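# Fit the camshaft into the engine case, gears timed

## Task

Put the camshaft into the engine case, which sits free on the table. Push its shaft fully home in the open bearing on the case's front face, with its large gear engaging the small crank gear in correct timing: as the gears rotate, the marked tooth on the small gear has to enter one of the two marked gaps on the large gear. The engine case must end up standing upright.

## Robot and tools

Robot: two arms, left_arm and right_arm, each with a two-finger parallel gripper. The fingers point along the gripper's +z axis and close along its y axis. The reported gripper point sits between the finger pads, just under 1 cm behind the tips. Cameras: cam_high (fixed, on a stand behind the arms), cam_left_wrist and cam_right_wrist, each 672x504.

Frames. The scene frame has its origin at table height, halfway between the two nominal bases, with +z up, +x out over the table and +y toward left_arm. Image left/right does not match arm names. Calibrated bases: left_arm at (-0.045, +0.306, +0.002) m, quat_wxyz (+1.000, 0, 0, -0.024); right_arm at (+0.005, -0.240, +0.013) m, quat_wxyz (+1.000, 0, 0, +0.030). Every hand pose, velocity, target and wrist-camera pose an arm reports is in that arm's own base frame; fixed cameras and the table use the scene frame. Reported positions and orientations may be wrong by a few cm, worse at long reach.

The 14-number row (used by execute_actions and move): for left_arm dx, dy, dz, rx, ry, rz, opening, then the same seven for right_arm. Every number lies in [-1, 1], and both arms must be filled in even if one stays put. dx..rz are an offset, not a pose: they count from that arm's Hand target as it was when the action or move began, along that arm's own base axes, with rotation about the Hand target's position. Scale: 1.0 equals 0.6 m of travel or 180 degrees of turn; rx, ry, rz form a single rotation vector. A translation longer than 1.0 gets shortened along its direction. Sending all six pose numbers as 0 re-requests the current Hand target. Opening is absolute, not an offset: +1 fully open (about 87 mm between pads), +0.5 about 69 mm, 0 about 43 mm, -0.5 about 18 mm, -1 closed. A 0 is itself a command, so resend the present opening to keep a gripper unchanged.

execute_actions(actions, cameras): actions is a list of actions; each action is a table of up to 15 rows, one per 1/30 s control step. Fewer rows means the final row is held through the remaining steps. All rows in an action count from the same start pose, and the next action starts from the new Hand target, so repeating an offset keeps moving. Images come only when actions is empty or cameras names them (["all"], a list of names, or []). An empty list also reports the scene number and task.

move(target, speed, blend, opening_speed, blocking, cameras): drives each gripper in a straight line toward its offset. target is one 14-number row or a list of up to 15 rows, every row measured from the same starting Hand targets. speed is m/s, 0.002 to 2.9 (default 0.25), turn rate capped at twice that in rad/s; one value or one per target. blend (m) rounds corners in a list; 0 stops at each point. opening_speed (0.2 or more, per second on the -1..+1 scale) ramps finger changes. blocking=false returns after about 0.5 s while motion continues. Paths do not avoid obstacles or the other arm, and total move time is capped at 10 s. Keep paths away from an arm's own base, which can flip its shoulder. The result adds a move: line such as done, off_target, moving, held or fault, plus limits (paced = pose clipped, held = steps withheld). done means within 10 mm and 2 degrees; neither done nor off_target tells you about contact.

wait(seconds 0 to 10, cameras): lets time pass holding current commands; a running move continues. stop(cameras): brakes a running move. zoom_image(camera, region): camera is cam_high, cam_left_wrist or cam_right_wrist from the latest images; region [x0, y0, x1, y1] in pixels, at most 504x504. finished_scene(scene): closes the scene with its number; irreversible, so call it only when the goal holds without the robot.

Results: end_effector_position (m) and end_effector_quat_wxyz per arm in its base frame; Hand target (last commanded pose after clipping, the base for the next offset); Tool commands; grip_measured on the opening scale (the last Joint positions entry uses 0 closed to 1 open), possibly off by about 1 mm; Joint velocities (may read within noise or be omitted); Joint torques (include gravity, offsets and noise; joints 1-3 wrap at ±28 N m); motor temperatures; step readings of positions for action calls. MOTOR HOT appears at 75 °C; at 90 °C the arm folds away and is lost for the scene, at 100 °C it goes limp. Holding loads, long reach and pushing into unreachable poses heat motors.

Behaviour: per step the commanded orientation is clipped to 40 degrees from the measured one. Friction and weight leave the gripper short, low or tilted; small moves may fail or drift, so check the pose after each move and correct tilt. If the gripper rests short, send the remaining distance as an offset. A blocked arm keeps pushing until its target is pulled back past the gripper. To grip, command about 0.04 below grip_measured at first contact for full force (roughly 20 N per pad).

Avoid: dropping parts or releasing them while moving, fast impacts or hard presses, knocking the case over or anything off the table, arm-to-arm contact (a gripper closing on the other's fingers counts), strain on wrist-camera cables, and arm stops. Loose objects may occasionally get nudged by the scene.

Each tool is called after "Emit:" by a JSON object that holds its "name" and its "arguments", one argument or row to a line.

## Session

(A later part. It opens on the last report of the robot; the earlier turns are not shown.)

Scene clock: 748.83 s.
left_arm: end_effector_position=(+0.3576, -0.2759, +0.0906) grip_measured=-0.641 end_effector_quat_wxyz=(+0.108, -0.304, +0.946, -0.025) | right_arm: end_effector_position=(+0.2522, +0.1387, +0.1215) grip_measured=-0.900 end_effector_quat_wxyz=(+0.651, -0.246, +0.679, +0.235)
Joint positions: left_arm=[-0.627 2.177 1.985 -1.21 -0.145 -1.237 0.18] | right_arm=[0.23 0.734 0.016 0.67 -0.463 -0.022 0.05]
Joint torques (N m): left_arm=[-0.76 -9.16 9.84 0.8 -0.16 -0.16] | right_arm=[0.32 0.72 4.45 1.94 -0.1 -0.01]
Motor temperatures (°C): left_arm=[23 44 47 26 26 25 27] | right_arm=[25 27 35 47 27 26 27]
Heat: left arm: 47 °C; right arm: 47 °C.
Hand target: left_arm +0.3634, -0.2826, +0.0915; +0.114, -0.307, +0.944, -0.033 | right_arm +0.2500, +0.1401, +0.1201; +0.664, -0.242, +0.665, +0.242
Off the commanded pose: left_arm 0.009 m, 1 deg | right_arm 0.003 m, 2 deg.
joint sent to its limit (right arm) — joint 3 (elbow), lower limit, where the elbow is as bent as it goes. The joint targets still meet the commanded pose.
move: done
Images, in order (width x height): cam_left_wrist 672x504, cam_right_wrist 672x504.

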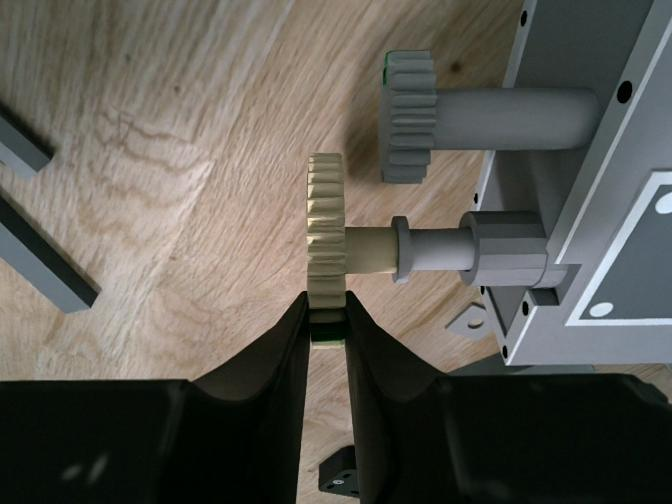

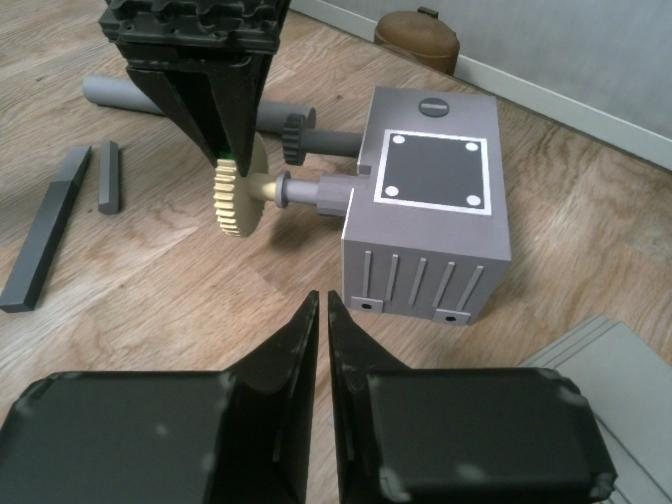

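Emit:
{"name": "move", "arguments": {
  "target": [
    [0.003,-0.004,0,0.006,0.005,0.008,-0.95,0,0,0,0,0,0,-0.9],
    [0.005,-0.007,0,-0.006,-0.005,-0.008,-0.95,0,0,0,0,0,0,-0.9],
    [0.006,-0.0085,0,0.006,0.005,0.008,-0.95,0,0,0,0,0,0,-0.9],
    [0.007,-0.0095,0,-0.006,-0.005,-0.008,-0.95,0,0,0,0,0,0,-0.9],
    [0.007,-0.0095,0,0,0,0,-0.95,0,0,0,0,0,0,-0.9]
  ],
  "speed": 0.08,
  "blend": 0.004,
  "cameras": ["cam_left_wrist","cam_right_wrist"]
}}

Emit:
{"name": "zoom_image", "arguments": {
  "camera": "cam_left_wrist",
  "region": [280, 30, 672, 340]
}}

Emit:
{"name": "zoom_image", "arguments": {
  "camera": "cam_right_wrist",
  "region": [180, 80, 380, 250]
}}

Scene clock: 759.23 s.
left_arm: end_effector_position=(+0.3563, -0.2780, +0.0889) grip_measured=-0.641 end_effector_quat_wxyz=(+0.096, -0.301, +0.949, -0.013) | right_arm: end_effector_position=(+0.2522, +0.1387, +0.1215) grip_measured=-0.900 end_effector_quat_wxyz=(+0.651, -0.246, +0.679, +0.235)
Joint positions: left_arm=[-0.63 2.219 2.049 -1.265 -0.139 -1.235 0.179] | right_arm=[0.23 0.734 0.016 0.67 -0.463 -0.022 0.05]
Joint torques (N m): left_arm=[-0.87 -10.07 8.99 1.07 -0.24 -0.23] | right_arm=[0.35 0.69 4.42 1.94 -0.1 -0.01]
Heat: left arm: 47 °C; right arm: 47 °C.
Hand target: left_arm +0.3676, -0.2882, +0.0915; +0.114, -0.307, +0.944, -0.032 | right_arm +0.2500, +0.1401, +0.1201; +0.664, -0.242, +0.665, +0.242
Off the commanded pose: left_arm 0.015 m, 3 deg | right_arm 0.003 m, 2 deg.
joint sent to its limit (right arm) — joint 3 (elbow), lower limit, where the elbow is as bent as it goes. The joint targets still meet the commanded pose.
move: off_target (left_arm)
Images, in order (width x height): cam_left_wrist 672x504, cam_right_wrist 672x504.

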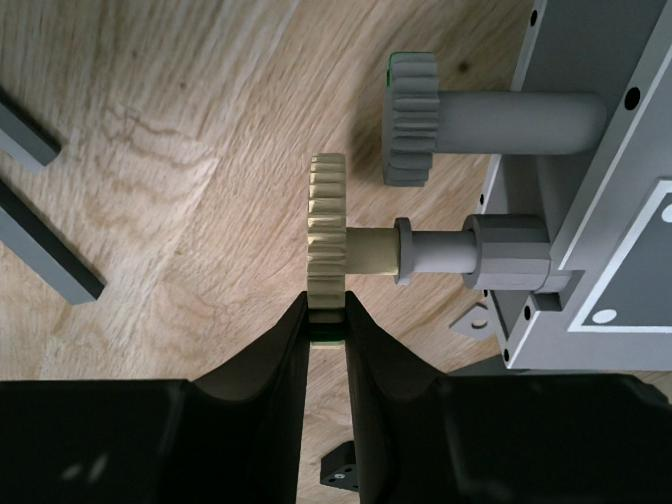

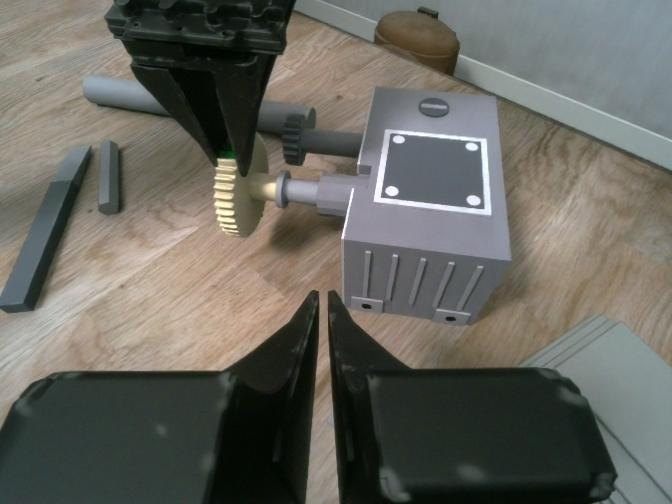

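Scaled by 1.286 from the camera's 672x504 image, which has a finer 960x720 frame.

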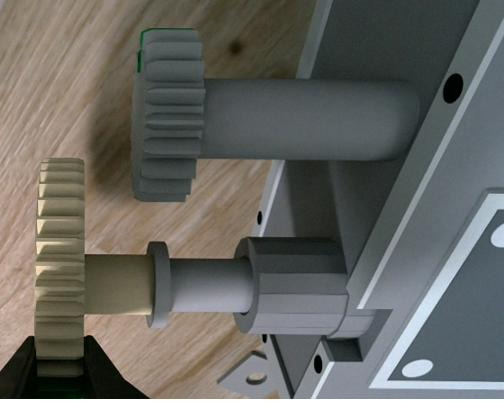

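Scaled by 2.520 from the camera's 672x504 image, which has a finer 960x720 frame.

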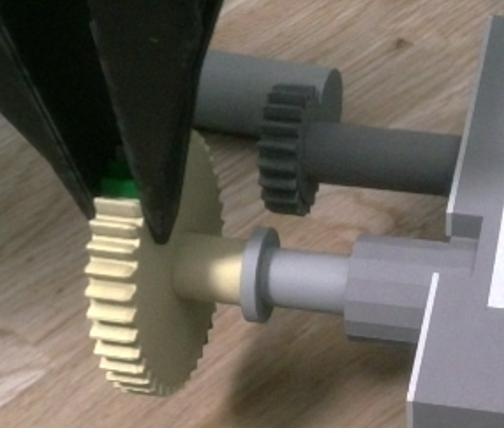

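Emit:
{"name": "move", "arguments": {
  "target": [
    [-0.0108,0.0065,0.002,-0.02,-0.015,0.01,-0.95,0,0,0,0,0,0,-0.9],
    [-0.0098,0.0052,0.002,0.002,0.002,-0.012,-0.95,0,0,0,0,0,0,-0.9],
    [-0.009,0.0039,0.002,-0.022,-0.016,0.012,-0.95,0,0,0,0,0,0,-0.9],
    [-0.008,0.0026,0.002,0.002,0.002,-0.012,-0.95,0,0,0,0,0,0,-0.9],
    [-0.007,0.0013,0.002,-0.022,-0.016,-0.012,-0.95,0,0,0,0,0,0,-0.9],
    [-0.006,0,0.002,0.002,0.002,0.012,-0.95,0,0,0,0,0,0,-0.9],
    [-0.006,0,0.002,-0.008,-0.006,0,-0.95,0,0,0,0,0,0,-0.9]
  ],
  "speed": 0.1,
  "blend": 0.004,
  "cameras": ["cam_left_wrist","cam_right_wrist"]
}}

Emit:
{"name": "zoom_image", "arguments": {
  "camera": "cam_left_wrist",
  "region": [280, 30, 672, 340]
}}

Emit:
{"name": "zoom_image", "arguments": {
  "camera": "cam_right_wrist",
  "region": [180, 80, 380, 250]
}}

Scene clock: 775.20 s.
left_arm: end_effector_position=(+0.3600, -0.2836, +0.0896) grip_measured=-0.641 end_effector_quat_wxyz=(+0.109, -0.306, +0.945, -0.031) | right_arm: end_effector_position=(+0.2522, +0.1387, +0.1215) grip_measured=-0.900 end_effector_quat_wxyz=(+0.651, -0.246, +0.679, +0.235)
Joint positions: left_arm=[-0.636 2.194 2.006 -1.204 -0.141 -1.25 0.18] | right_arm=[0.23 0.734 0.016 0.67 -0.463 -0.022 0.05]
Joint torques (N m): left_arm=[-0.42 -11.86 5.5 1.16 -0.12 -0.11] | right_arm=[0.31 0.75 4.44 1.93 -0.1 -0.01]
Heat: left arm: 46 °C; right arm: 47 °C.
Hand target: left_arm +0.3641, -0.2882, +0.0927; +0.119, -0.308, +0.943, -0.047 | right_arm +0.2500, +0.1401, +0.1201; +0.664, -0.242, +0.665, +0.242
Off the commanded pose: left_arm 0.007 m, 2 deg | right_arm 0.003 m, 2 deg.
joint sent to its limit (right arm) — joint 3 (elbow), lower limit, where the elbow is as bent as it goes. The joint targets still meet the commanded pose.
move: done
Images, in order (width x height): cam_left_wrist 672x504, cam_right_wrist 672x504.

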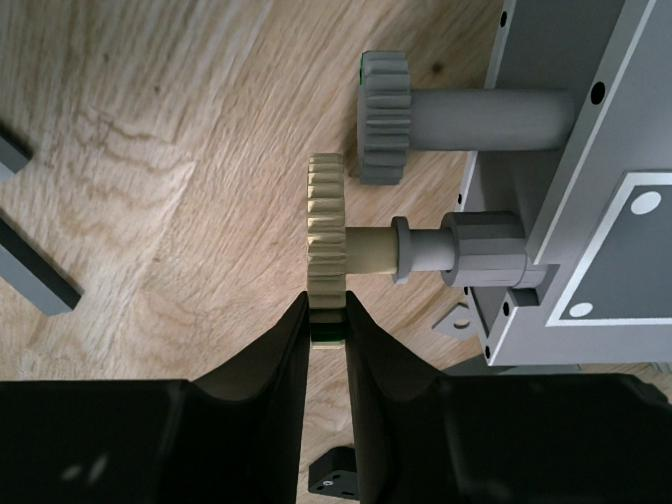

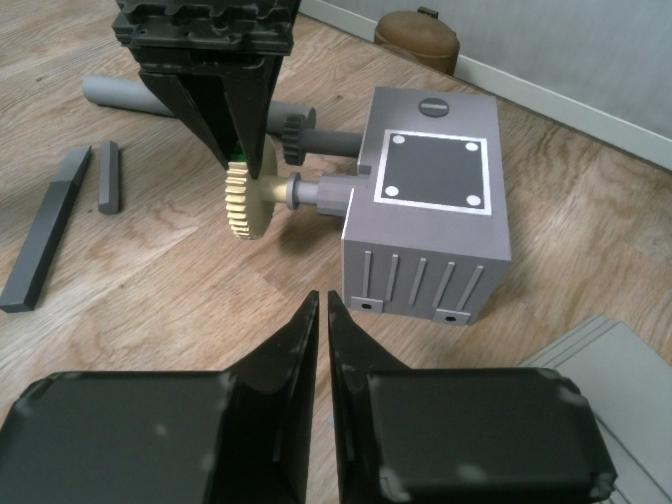

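Scaled by 1.286 from the camera's 672x504 image, which has a finer 960x720 frame.

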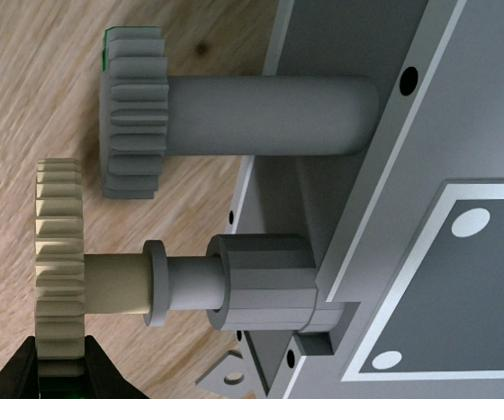

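Scaled by 2.520 from the camera's 672x504 image, which has a finer 960x720 frame.

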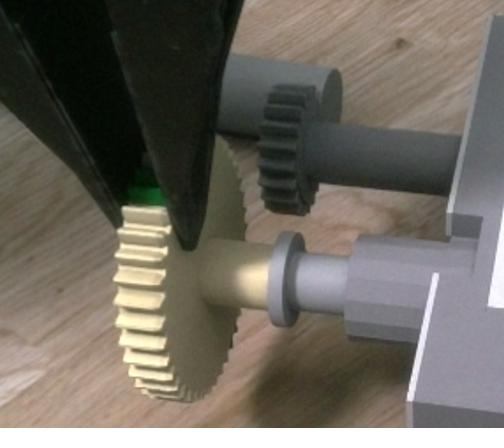

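Emit:
{"name": "zoom_image", "arguments": {
  "camera": "cam_left_wrist",
  "region": [340, 40, 430, 195]
}}

Emit:
{"name": "zoom_image", "arguments": {
  "camera": "cam_left_wrist",
  "region": [290, 145, 365, 355]
}}

Emit:
{"name": "zoom_image", "arguments": {
  "camera": "cam_left_wrist",
  "region": [295, 290, 360, 355]
}}

Scaled by 3.252 from the camera's 672x504 image, which has a finer 960x720 frame.

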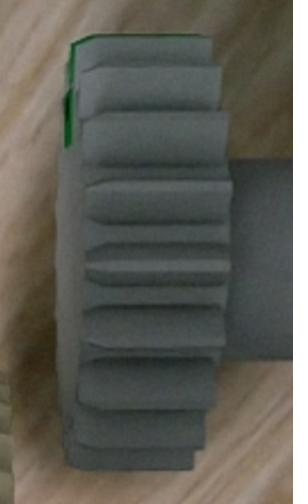

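Scaled by 2.400 from the camera's 672x504 image, which has a finer 960x720 frame.

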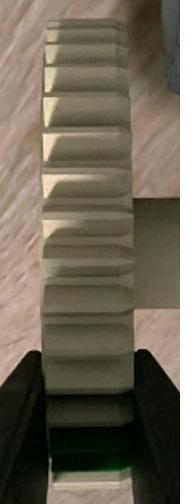

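Scaled by 7.754 from the camera's 672x504 image, which has a finer 960x720 frame.

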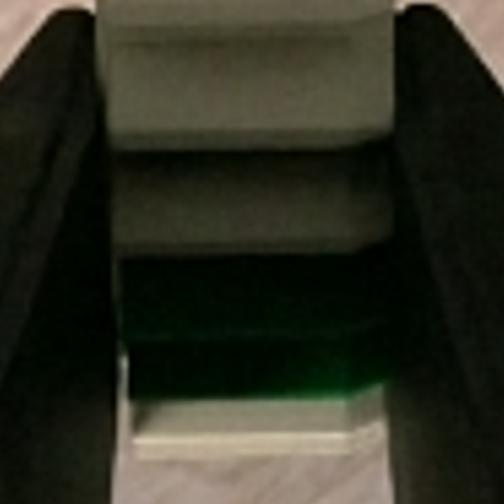

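Emit:
{"name": "move", "arguments": {
  "target": [0.0014,0.0022,0.0005,-0.0133,0.0178,0,-0.95,0,0,0,0,0,0,-0.9],
  "speed": 0.06,
  "cameras": ["cam_left_wrist","cam_right_wrist"]
}}

Emit:
{"name": "zoom_image", "arguments": {
  "camera": "cam_left_wrist",
  "region": [340, 40, 430, 195]
}}

Emit:
{"name": "zoom_image", "arguments": {
  "camera": "cam_left_wrist",
  "region": [295, 290, 360, 355]
}}

Scene clock: 821.47 s.
left_arm: end_effector_position=(+0.3616, -0.2817, +0.0904) grip_measured=-0.641 end_effector_quat_wxyz=(+0.093, -0.308, +0.946, -0.043) | right_arm: end_effector_position=(+0.2522, +0.1387, +0.1215) grip_measured=-0.900 end_effector_quat_wxyz=(+0.651, -0.246, +0.679, +0.235)
Joint positions: left_arm=[-0.613 2.194 2.006 -1.202 -0.096 -1.234 0.18] | right_arm=[0.23 0.734 0.016 0.67 -0.463 -0.022 0.05]
Joint torques (N m): left_arm=[0.32 -10.03 8.9 0.81 0.23 -0.11] | right_arm=[0.32 0.72 4.45 1.94 -0.1 0]
Motor temperatures (°C): left_arm=[23 52 40 28 26 25 28] | right_arm=[25 26 35 48 27 26 27]
Heat: left arm: 52 °C; right arm: 48 °C.
Hand target: left_arm +0.3648, -0.2869, +0.0930; +0.086, -0.312, +0.945, -0.058 | right_arm +0.2500, +0.1401, +0.1201; +0.664, -0.242, +0.665, +0.242
Off the commanded pose: left_arm 0.007 m, 2 deg | right_arm 0.003 m, 2 deg.
joint sent to its limit (right arm) — joint 3 (elbow), lower limit, where the elbow is as bent as it goes. The joint targets still meet the commanded pose.
move: done
Images, in order (width x height): cam_left_wrist 672x504, cam_right_wrist 672x504.

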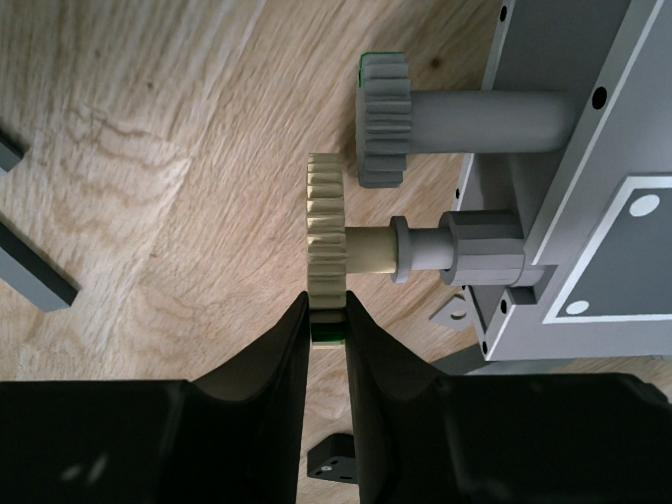

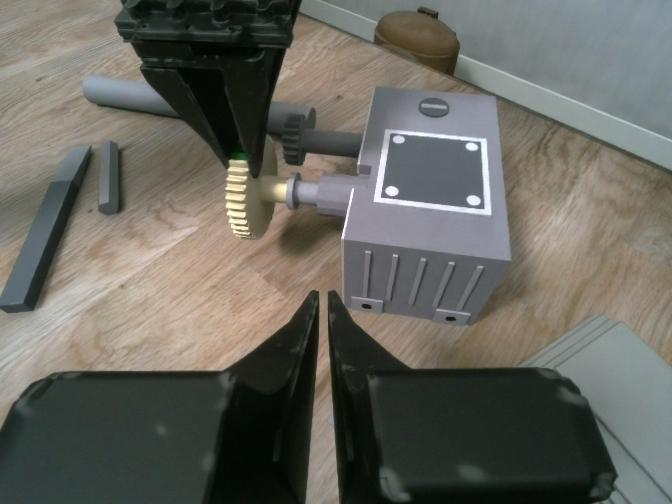

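Scaled by 3.252 from the camera's 672x504 image, which has a finer 960x720 frame.

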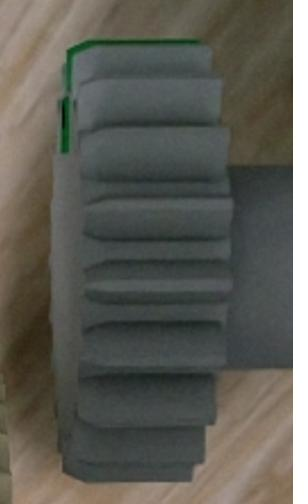

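Scaled by 7.754 from the camera's 672x504 image, which has a finer 960x720 frame.

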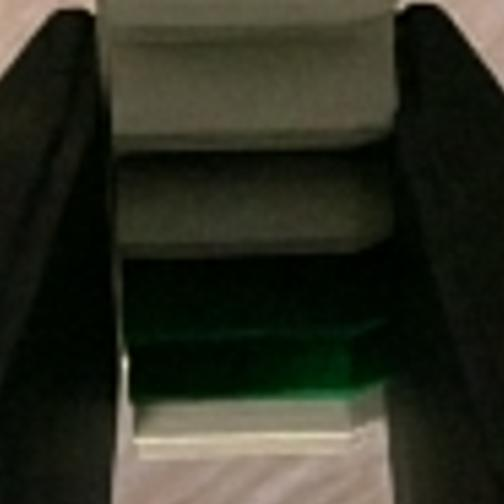

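Emit:
{"name": "move", "arguments": {
  "target": [
    [0.002,-0.003,0,-0.012,-0.009,0.01,-0.95,0,0,0,0,0,0,-0.9],
    [0.003,-0.004,0,0.012,0.009,-0.01,-0.95,0,0,0,0,0,0,-0.9],
    [0.004,-0.005,0,-0.012,-0.009,-0.01,-0.95,0,0,0,0,0,0,-0.9],
    [0.005,-0.006,0,0.012,0.009,0.01,-0.95,0,0,0,0,0,0,-0.9],
    [0.005,-0.007,0,-0.014,-0.010,0.012,-0.95,0,0,0,0,0,0,-0.9],
    [0.005,-0.007,0,0.012,0.009,-0.012,-0.95,0,0,0,0,0,0,-0.9],
    [0.005,-0.007,0,0,0,0,-0.95,0,0,0,0,0,0,-0.9]
  ],
  "speed": 0.1,
  "blend": 0.004,
  "cameras": ["cam_left_wrist","cam_right_wrist"]
}}

Emit:
{"name": "zoom_image", "arguments": {
  "camera": "cam_left_wrist",
  "region": [280, 30, 672, 340]
}}

Emit:
{"name": "zoom_image", "arguments": {
  "camera": "cam_right_wrist",
  "region": [180, 80, 380, 250]
}}

Scene clock: 841.77 s.
left_arm: end_effector_position=(+0.3651, -0.2864, +0.0892) grip_measured=-0.641 end_effector_quat_wxyz=(+0.078, -0.304, +0.949, -0.043) | right_arm: end_effector_position=(+0.2522, +0.1387, +0.1215) grip_measured=-0.900 end_effector_quat_wxyz=(+0.651, -0.246, +0.679, +0.235)
Joint positions: left_arm=[-0.608 2.246 2.088 -1.249 -0.072 -1.222 0.18] | right_arm=[0.23 0.734 0.016 0.67 -0.463 -0.022 0.05]
Joint torques (N m): left_arm=[-0.51 -12.41 5.24 1.08 -0.05 -0.26] | right_arm=[0.32 0.73 4.44 1.94 -0.11 0]
Heat: left arm: 51 °C; right arm: 48 °C.
Hand target: left_arm +0.3679, -0.2911, +0.0930; +0.086, -0.312, +0.944, -0.058 | right_arm +0.2500, +0.1401, +0.1201; +0.664, -0.242, +0.665, +0.242
Off the commanded pose: left_arm 0.007 m, 2 deg | right_arm 0.003 m, 2 deg.
joint sent to its limit (right arm) — joint 3 (elbow), lower limit, where the elbow is as bent as it goes. The joint targets still meet the commanded pose.
move: done
Images, in order (width x height): cam_left_wrist 672x504, cam_right_wrist 672x504.

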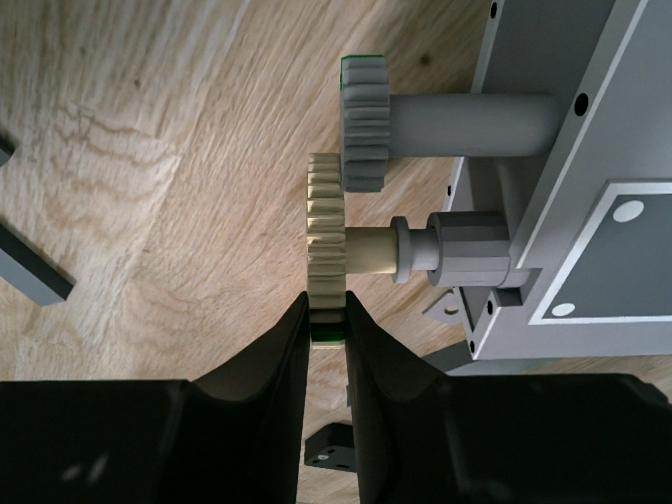

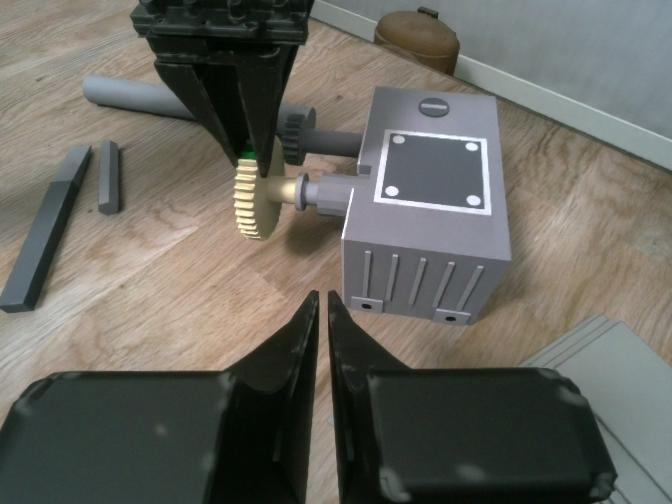

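Scaled by 1.286 from the camera's 672x504 image, which has a finer 960x720 frame.

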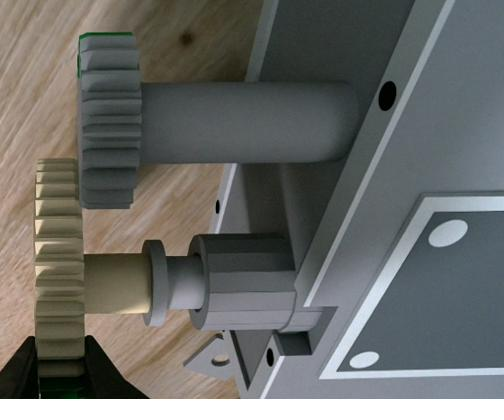

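Scaled by 2.520 from the camera's 672x504 image, which has a finer 960x720 frame.

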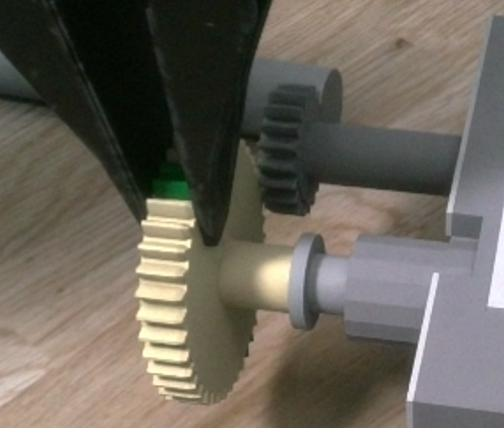

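Emit:
{"name": "move", "arguments": {
  "target": [
    [0.003,-0.003,0,-0.004,-0.02,0.008,-0.95,0,0,0,0,0,0,-0.9],
    [0.002,-0.006,0,0.003,0.018,-0.008,-0.95,0,0,0,0,0,0,-0.9],
    [0.004,-0.005,0,-0.018,0.0,-0.008,-0.95,0,0,0,0,0,0,-0.9],
    [0.003,-0.007,0,0.018,-0.002,0.008,-0.95,0,0,0,0,0,0,-0.9],
    [0.005,-0.006,0,-0.004,-0.02,0.01,-0.95,0,0,0,0,0,0,-0.9],
    [0.004,-0.008,0,0.003,0.018,-0.01,-0.95,0,0,0,0,0,0,-0.9],
    [0.005,-0.007,0,0,0,0,-0.95,0,0,0,0,0,0,-0.9]
  ],
  "speed": 0.1,
  "blend": 0.004,
  "cameras": ["cam_left_wrist","cam_right_wrist"]
}}

Emit:
{"name": "zoom_image", "arguments": {
  "camera": "cam_left_wrist",
  "region": [280, 30, 672, 340]
}}

Emit:
{"name": "zoom_image", "arguments": {
  "camera": "cam_right_wrist",
  "region": [180, 80, 380, 250]
}}

Scene clock: 853.53 s.
left_arm: end_effector_position=(+0.3708, -0.2927, +0.0899) grip_measured=-0.641 end_effector_quat_wxyz=(+0.083, -0.304, +0.948, -0.048) | right_arm: end_effector_position=(+0.2522, +0.1387, +0.1215) grip_measured=-0.900 end_effector_quat_wxyz=(+0.651, -0.246, +0.679, +0.235)
Joint positions: left_arm=[-0.613 2.271 2.131 -1.254 -0.074 -1.228 0.18] | right_arm=[0.23 0.734 0.016 0.67 -0.463 -0.022 0.05]
Joint torques (N m): left_arm=[-0.46 -12.56 5.08 0.97 -0.04 -0.23] | right_arm=[0.34 0.72 4.44 1.94 -0.09 0]
Heat: left arm: 54 °C; right arm: 48 °C.
Hand target: left_arm +0.3709, -0.2952, +0.0929; +0.086, -0.312, +0.945, -0.058 | right_arm +0.2500, +0.1401, +0.1201; +0.664, -0.242, +0.665, +0.242
Off the commanded pose: left_arm 0.004 m, 2 deg | right_arm 0.003 m, 2 deg.
joint sent to its limit (right arm) — joint 3 (elbow), lower limit, where the elbow is as bent as it goes. The joint targets still meet the commanded pose.
move: done
Images, in order (width x height): cam_left_wrist 672x504, cam_right_wrist 672x504.

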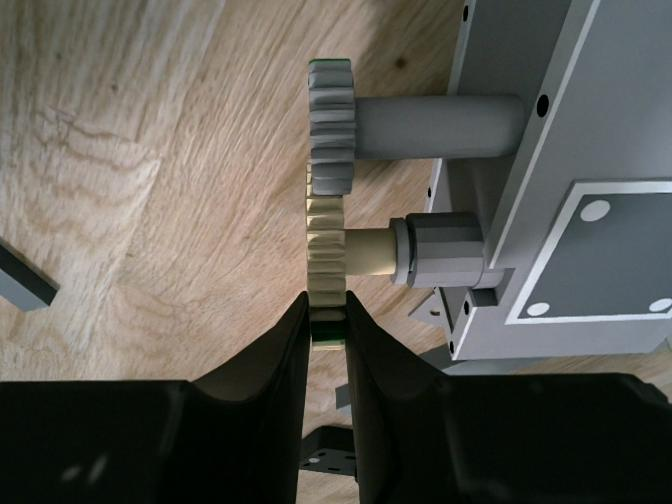

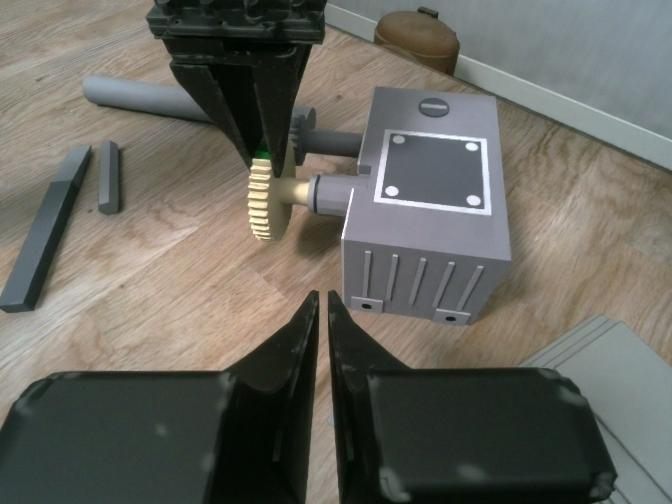

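Scaled by 1.286 from the camera's 672x504 image, which has a finer 960x720 frame.

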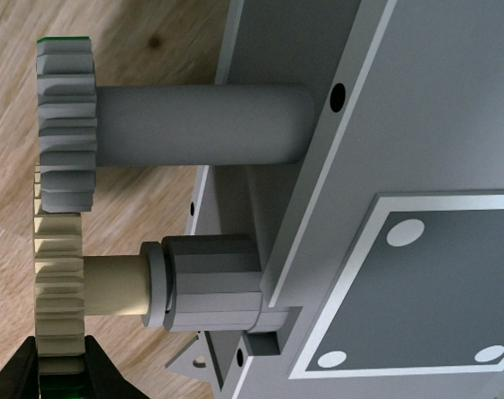

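Scaled by 2.520 from the camera's 672x504 image, which has a finer 960x720 frame.

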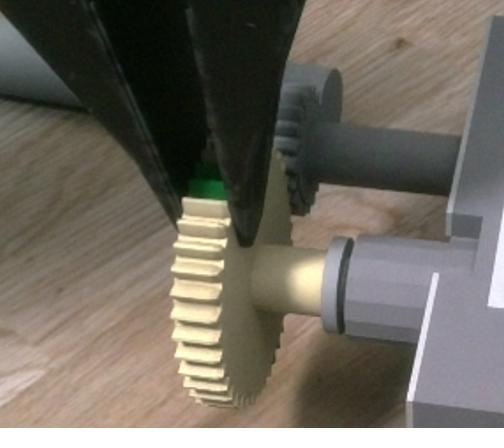

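Emit:
{"name": "move", "arguments": {
  "target": [
    [0.003,-0.004,0,-0.012,-0.009,0.008,-0.95,0,0,0,0,0,0,-0.9],
    [0.004,-0.006,0,0.012,0.009,-0.008,-0.95,0,0,0,0,0,0,-0.9],
    [0.005,-0.007,0,-0.012,-0.009,-0.008,-0.95,0,0,0,0,0,0,-0.9],
    [0.005,-0.007,0,0.01,0.008,0.008,-0.95,0,0,0,0,0,0,-0.9],
    [0.005,-0.007,0,0,0,0,-0.95,0,0,0,0,0,0,-0.9]
  ],
  "speed": 0.1,
  "blend": 0.004,
  "cameras": ["cam_left_wrist","cam_right_wrist"]
}}

Emit:
{"name": "zoom_image", "arguments": {
  "camera": "cam_left_wrist",
  "region": [280, 45, 380, 205]
}}

Emit:
{"name": "zoom_image", "arguments": {
  "camera": "cam_left_wrist",
  "region": [280, 150, 380, 360]
}}

Emit:
{"name": "zoom_image", "arguments": {
  "camera": "cam_right_wrist",
  "region": [220, 120, 400, 250]
}}

Scene clock: 865.73 s.
left_arm: end_effector_position=(+0.3724, -0.2948, +0.0898) grip_measured=-0.640 end_effector_quat_wxyz=(+0.081, -0.308, +0.947, -0.044) | right_arm: end_effector_position=(+0.2522, +0.1387, +0.1215) grip_measured=-0.900 end_effector_quat_wxyz=(+0.651, -0.246, +0.679, +0.235)
Joint positions: left_arm=[-0.615 2.297 2.174 -1.281 -0.076 -1.238 0.18] | right_arm=[0.23 0.734 0.016 0.67 -0.463 -0.022 0.05]
Joint torques (N m): left_arm=[-0.59 -12.59 5.12 1.06 -0.01 -0.17] | right_arm=[0.35 0.72 4.44 1.94 -0.1 0]
Heat: left arm: 53 °C; right arm: 48 °C.
Hand target: left_arm +0.3739, -0.2994, +0.0929; +0.086, -0.312, +0.944, -0.058 | right_arm +0.2500, +0.1401, +0.1201; +0.664, -0.242, +0.665, +0.242
Off the commanded pose: left_arm 0.006 m, 2 deg | right_arm 0.003 m, 2 deg.
joint sent to its limit (right arm) — joint 3 (elbow), lower limit, where the elbow is as bent as it goes. The joint targets still meet the commanded pose.
move: done
Images, in order (width x height): cam_left_wrist 672x504, cam_right_wrist 672x504.

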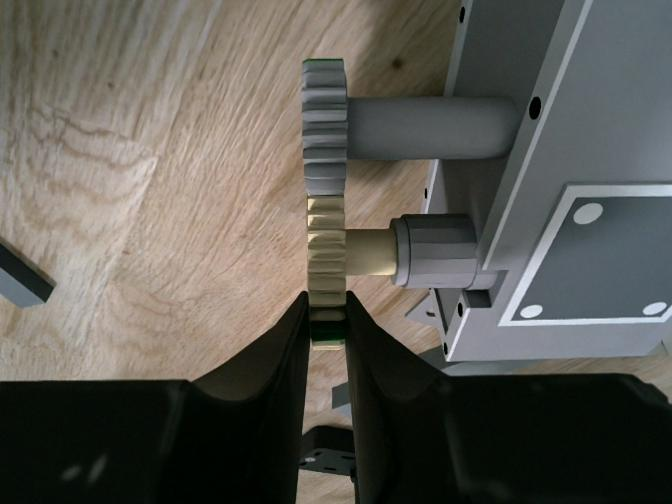

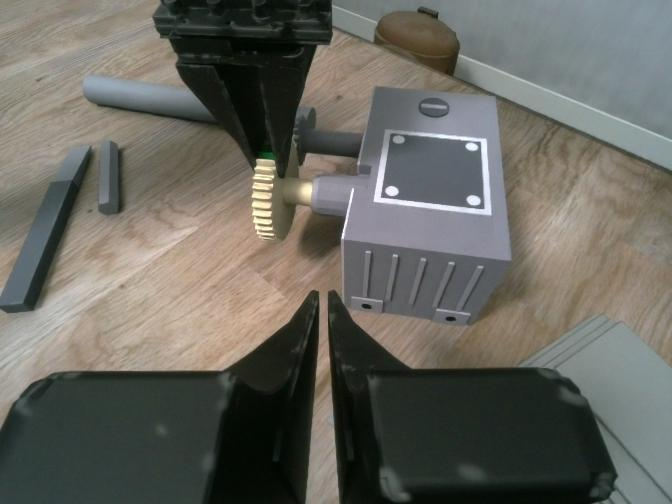

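Scaled by 3.150 from the camera's 672x504 image, which has a finer 960x720 frame.

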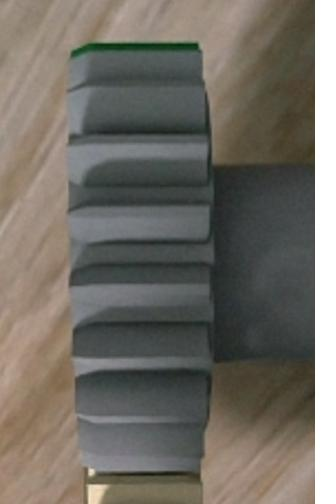

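Scaled by 2.400 from the camera's 672x504 image, which has a finer 960x720 frame.

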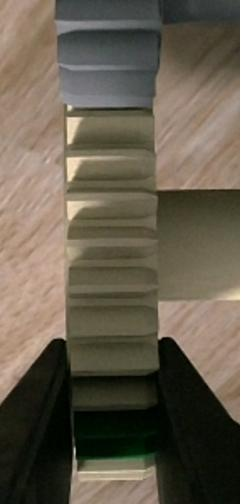

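Scaled by 2.800 from the camera's 672x504 image, which has a finer 960x720 frame.

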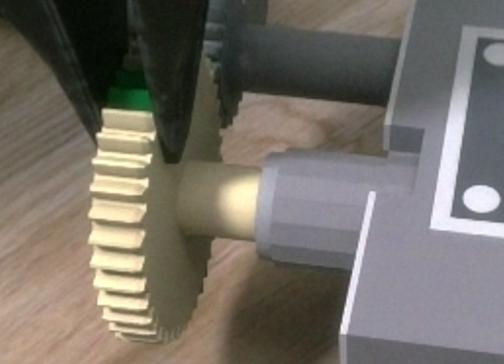

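Emit:
{"name": "move", "arguments": {
  "target": [
    [-0.001,0.004,-0.003,0,0,0,-0.95,0,0,0,0,0,0,-0.9],
    [-0.001,0.004,-0.003,0,0,0,-0.2,0,0,0,0,0,0,-0.9]
  ],
  "speed": 0.05,
  "opening_speed": 0.5,
  "cameras": ["cam_left_wrist","cam_right_wrist"]
}}

Scene clock: 885.10 s.
left_arm: end_effector_position=(+0.3768, -0.2978, +0.0879) grip_measured=-0.200 end_effector_quat_wxyz=(+0.090, -0.308, +0.946, -0.056) | right_arm: end_effector_position=(+0.2522, +0.1387, +0.1215) grip_measured=-0.900 end_effector_quat_wxyz=(+0.651, -0.246, +0.679, +0.235)
Joint positions: left_arm=[-0.615 2.282 2.138 -1.229 -0.076 -1.237 0.4] | right_arm=[0.23 0.734 0.016 0.67 -0.463 -0.022 0.05]
Joint torques (N m): left_arm=[-0.25 -12.41 5.93 0.73 -0.01 -0.15] | right_arm=[0.35 0.72 4.42 1.94 -0.1 0]
Motor temperatures (°C): left_arm=[23 58 39 28 26 25 28] | right_arm=[25 26 35 48 27 26 27]
Heat: left arm: 58 °C; right arm: 48 °C.
Hand target: left_arm +0.3733, -0.2970, +0.0911; +0.086, -0.312, +0.944, -0.058 | right_arm +0.2500, +0.1401, +0.1201; +0.664, -0.242, +0.665, +0.242
Off the commanded pose: left_arm 0.005 m, 1 deg | right_arm 0.003 m, 2 deg.
joint sent to its limit (right arm) — joint 3 (elbow), lower limit, where the elbow is as bent as it goes. The joint targets still meet the commanded pose.
move: done
Images, in order (width x height): cam_left_wrist 672x504, cam_right_wrist 672x504.

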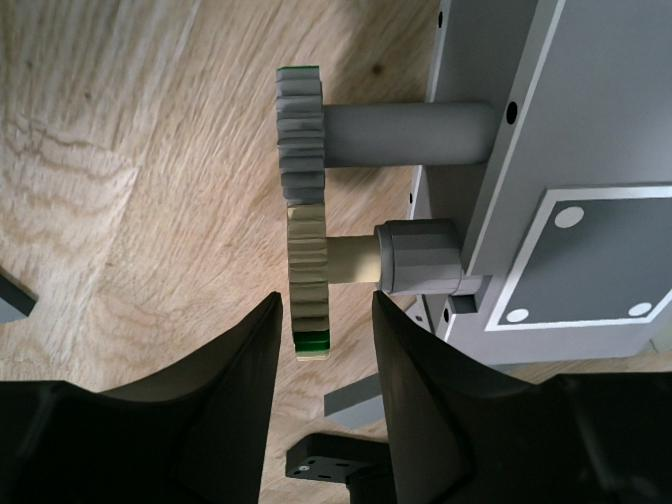

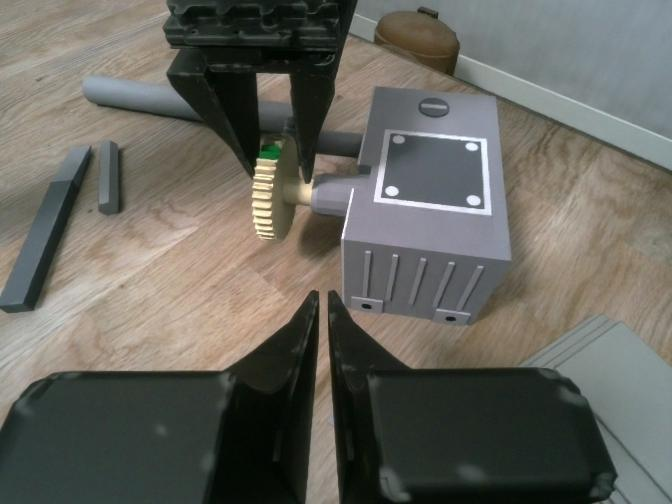

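Emit:
{"name": "move", "arguments": {
  "target": [
    [-0.008,0.009,0.02,0,0,0,-0.2,0,0,0,0,0,0,-0.9],
    [-0.04,0.017,0.163,0,0,0,-0.2,0,0,0,0,0,0,-0.9]
  ],
  "speed": [0.05,0.12],
  "blend": 0.005,
  "cameras": ["cam_left_wrist","cam_right_wrist"]
}}

Emit:
{"name": "zoom_image", "arguments": {
  "camera": "cam_right_wrist",
  "region": [220, 80, 400, 250]
}}

Scene clock: 900.57 s.
left_arm: end_effector_position=(+0.3655, -0.2931, +0.1727) grip_measured=-0.200 end_effector_quat_wxyz=(+0.106, -0.310, +0.941, -0.080) | right_arm: end_effector_position=(+0.2522, +0.1387, +0.1215) grip_measured=-0.900 end_effector_quat_wxyz=(+0.651, -0.246, +0.679, +0.235)
Joint positions: left_arm=[-0.62 2.251 2.423 -1.489 -0.076 -1.247 0.4] | right_arm=[0.23 0.734 0.016 0.67 -0.463 -0.022 0.05]
Joint torques (N m): left_arm=[-0.9 -13.09 8.44 0.13 -0.01 -0.16] | right_arm=[0.35 0.73 4.48 1.94 -0.1 0]
Motor temperatures (°C): left_arm=[23 56 39 27 26 25 27] | right_arm=[25 26 35 48 27 26 27]
Heat: left arm: 56 °C; right arm: 48 °C.
Hand target: left_arm +0.3493, -0.2869, +0.1890; +0.086, -0.312, +0.945, -0.058 | right_arm +0.2500, +0.1401, +0.1201; +0.664, -0.242, +0.665, +0.242
Off the commanded pose: left_arm 0.024 m, 3 deg | right_arm 0.003 m, 2 deg.
joint sent to its limit (left arm) — joint 4 (wrist pitch), lower limit. The joint targets still meet the commanded pose.
joint sent to its limit (right arm) — joint 3 (elbow), lower limit, where the elbow is as bent as it goes. The joint targets still meet the commanded pose.
move: off_target (left_arm)
Images, in order (width x height): cam_left_wrist 672x504, cam_right_wrist 672x504.

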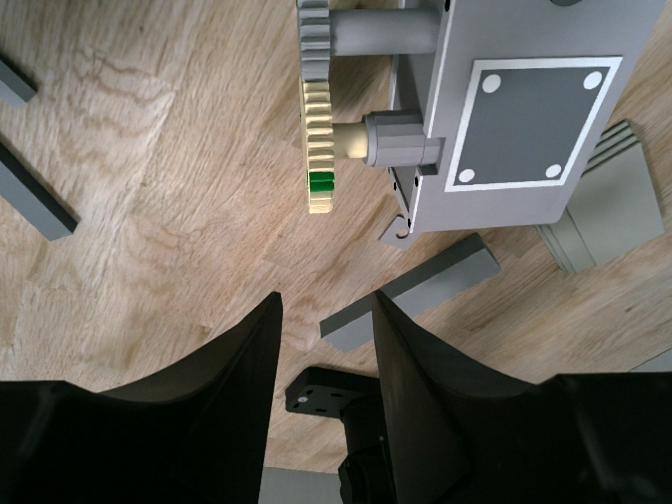

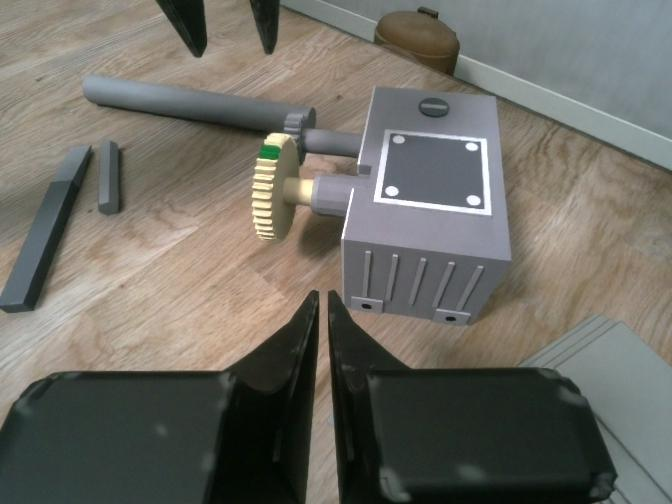

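Scaled by 2.800 from the camera's 672x504 image, which has a finer 960x720 frame.

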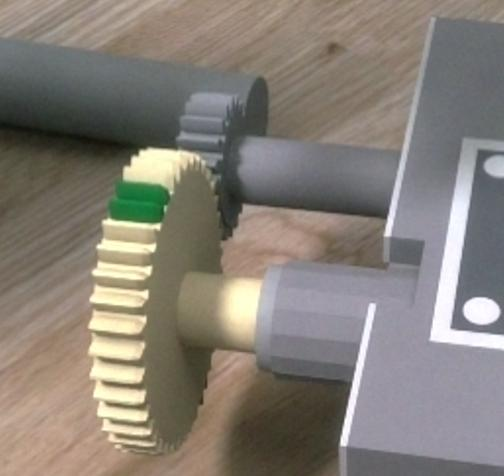

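Emit:
{"name": "move", "arguments": {
  "target": [
    [-0.08,0.12,0.01,-0.0231,-0.4924,-0.3585,-0.95,0,0,0,0,0,0,-0.9],
    [-0.132,0.195,-0.057,-0.0231,-0.4924,-0.3585,-0.95,0,0,0,0,0,0,-0.9]
  ],
  "speed": [0.3,0.2],
  "blend": 0.02,
  "cameras": ["cam_left_wrist","cam_right_wrist"]
}}

Scene clock: 920.50 s.
left_arm: end_effector_position=(+0.2730, -0.1701, +0.1548) grip_measured=-0.950 end_effector_quat_wxyz=(+0.633, +0.306, +0.641, -0.308) | right_arm: end_effector_position=(+0.2522, +0.1387, +0.1215) grip_measured=-0.900 end_effector_quat_wxyz=(+0.651, -0.246, +0.679, +0.235)
Joint positions: left_arm=[-0.198 1.031 0.197 0.822 0.7 0.001 0.025] | right_arm=[0.23 0.734 0.016 0.67 -0.463 -0.022 0.05]
Joint torques (N m): left_arm=[0.32 -1.88 6.27 2.28 0.26 -0.08] | right_arm=[0.34 0.75 4.44 1.94 -0.11 0]
Motor temperatures (°C): left_arm=[23 60 40 28 26 25 27] | right_arm=[25 26 35 48 27 26 27]
Heat: left arm: 60 °C; right arm: 48 °C.
Hand target: left_arm +0.2701, -0.1698, +0.1548; +0.636, +0.311, +0.635, -0.310 | right_arm +0.2500, +0.1401, +0.1201; +0.664, -0.242, +0.665, +0.242
Off the commanded pose: left_arm 0.003 m, 1 deg | right_arm 0.003 m, 2 deg.
joint sent to its limit (right arm) — joint 3 (elbow), lower limit, where the elbow is as bent as it goes. The joint targets still meet the commanded pose.
move: done
Images, in order (width x height): cam_left_wrist 672x504, cam_right_wrist 672x504.

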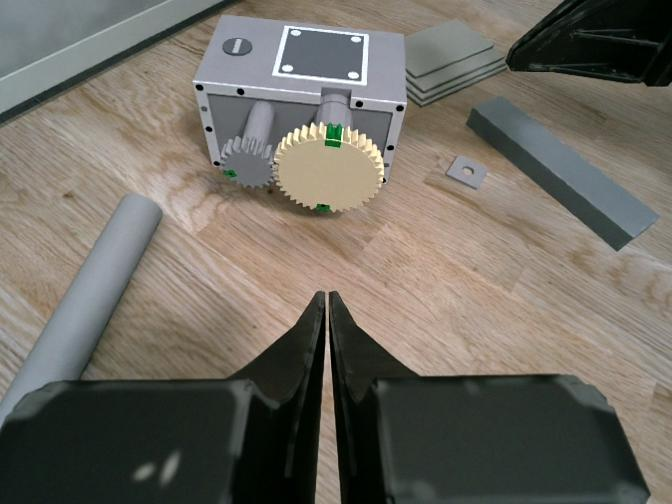

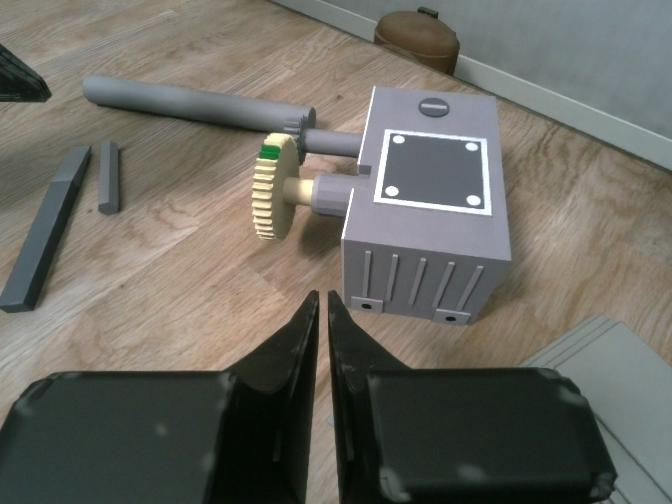

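Perfect front view.

Emit:
{"name": "zoom_image", "arguments": {
  "camera": "cam_left_wrist",
  "region": [210, 110, 400, 220]
}}

Emit:
{"name": "zoom_image", "arguments": {
  "camera": "cam_left_wrist",
  "region": [215, 130, 285, 200]
}}

Emit:
{"name": "zoom_image", "arguments": {
  "camera": "cam_left_wrist",
  "region": [265, 115, 345, 195]
}}

Scaled by 2.653 from the camera's 672x504 image, which has a finer 960x720 frame.

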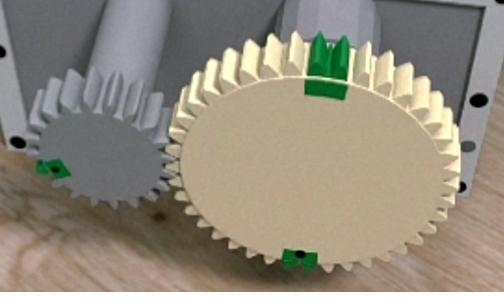

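Scaled by 7.200 from the camera's 672x504 image, which has a finer 960x720 frame.

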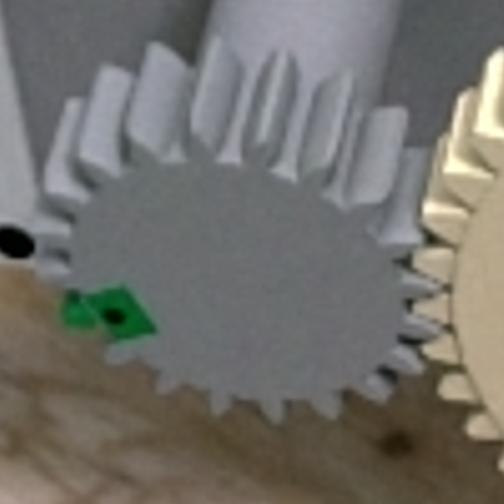

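Scaled by 6.300 from the camera's 672x504 image, which has a finer 960x720 frame.

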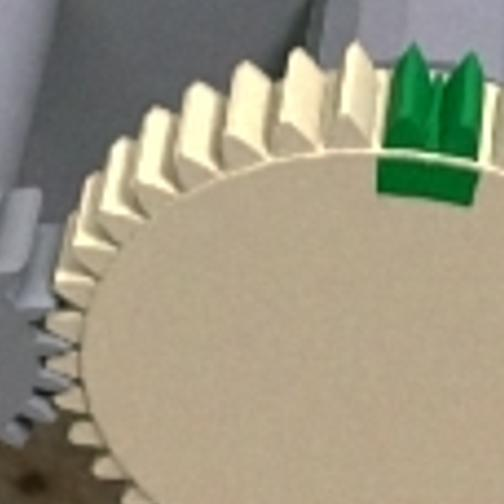

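Emit:
{"name": "zoom_image", "arguments": {
  "camera": "cam_left_wrist",
  "region": [255, 150, 297, 192]
}}

Emit:
{"name": "zoom_image", "arguments": {
  "camera": "cam_left_wrist",
  "region": [270, 165, 340, 215]
}}

Emit:
{"name": "zoom_image", "arguments": {
  "camera": "cam_left_wrist",
  "region": [217, 160, 277, 192]
}}

Scaled by 12.000 from the camera's 672x504 image, which has a finer 960x720 frame.

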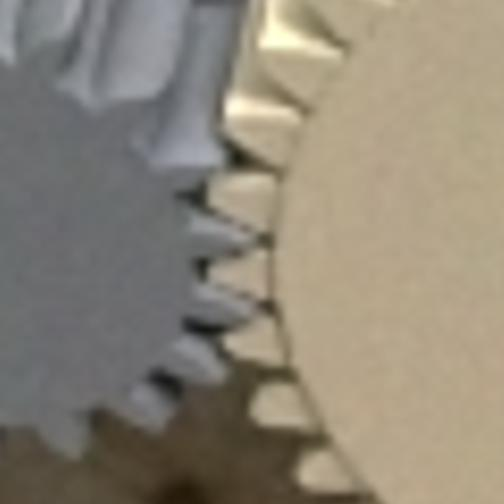

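Scaled by 7.200 from the camera's 672x504 image, which has a finer 960x720 frame.

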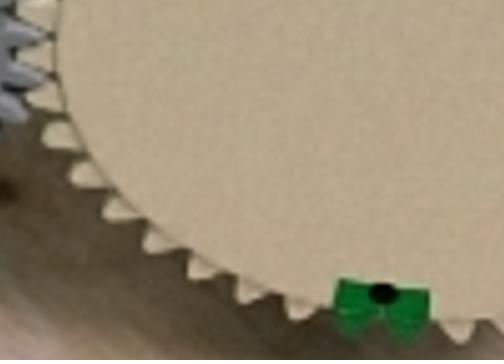

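Scaled by 8.400 from the camera's 672x504 image, which has a finer 960x720 frame.

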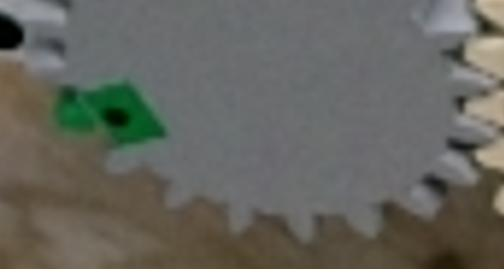

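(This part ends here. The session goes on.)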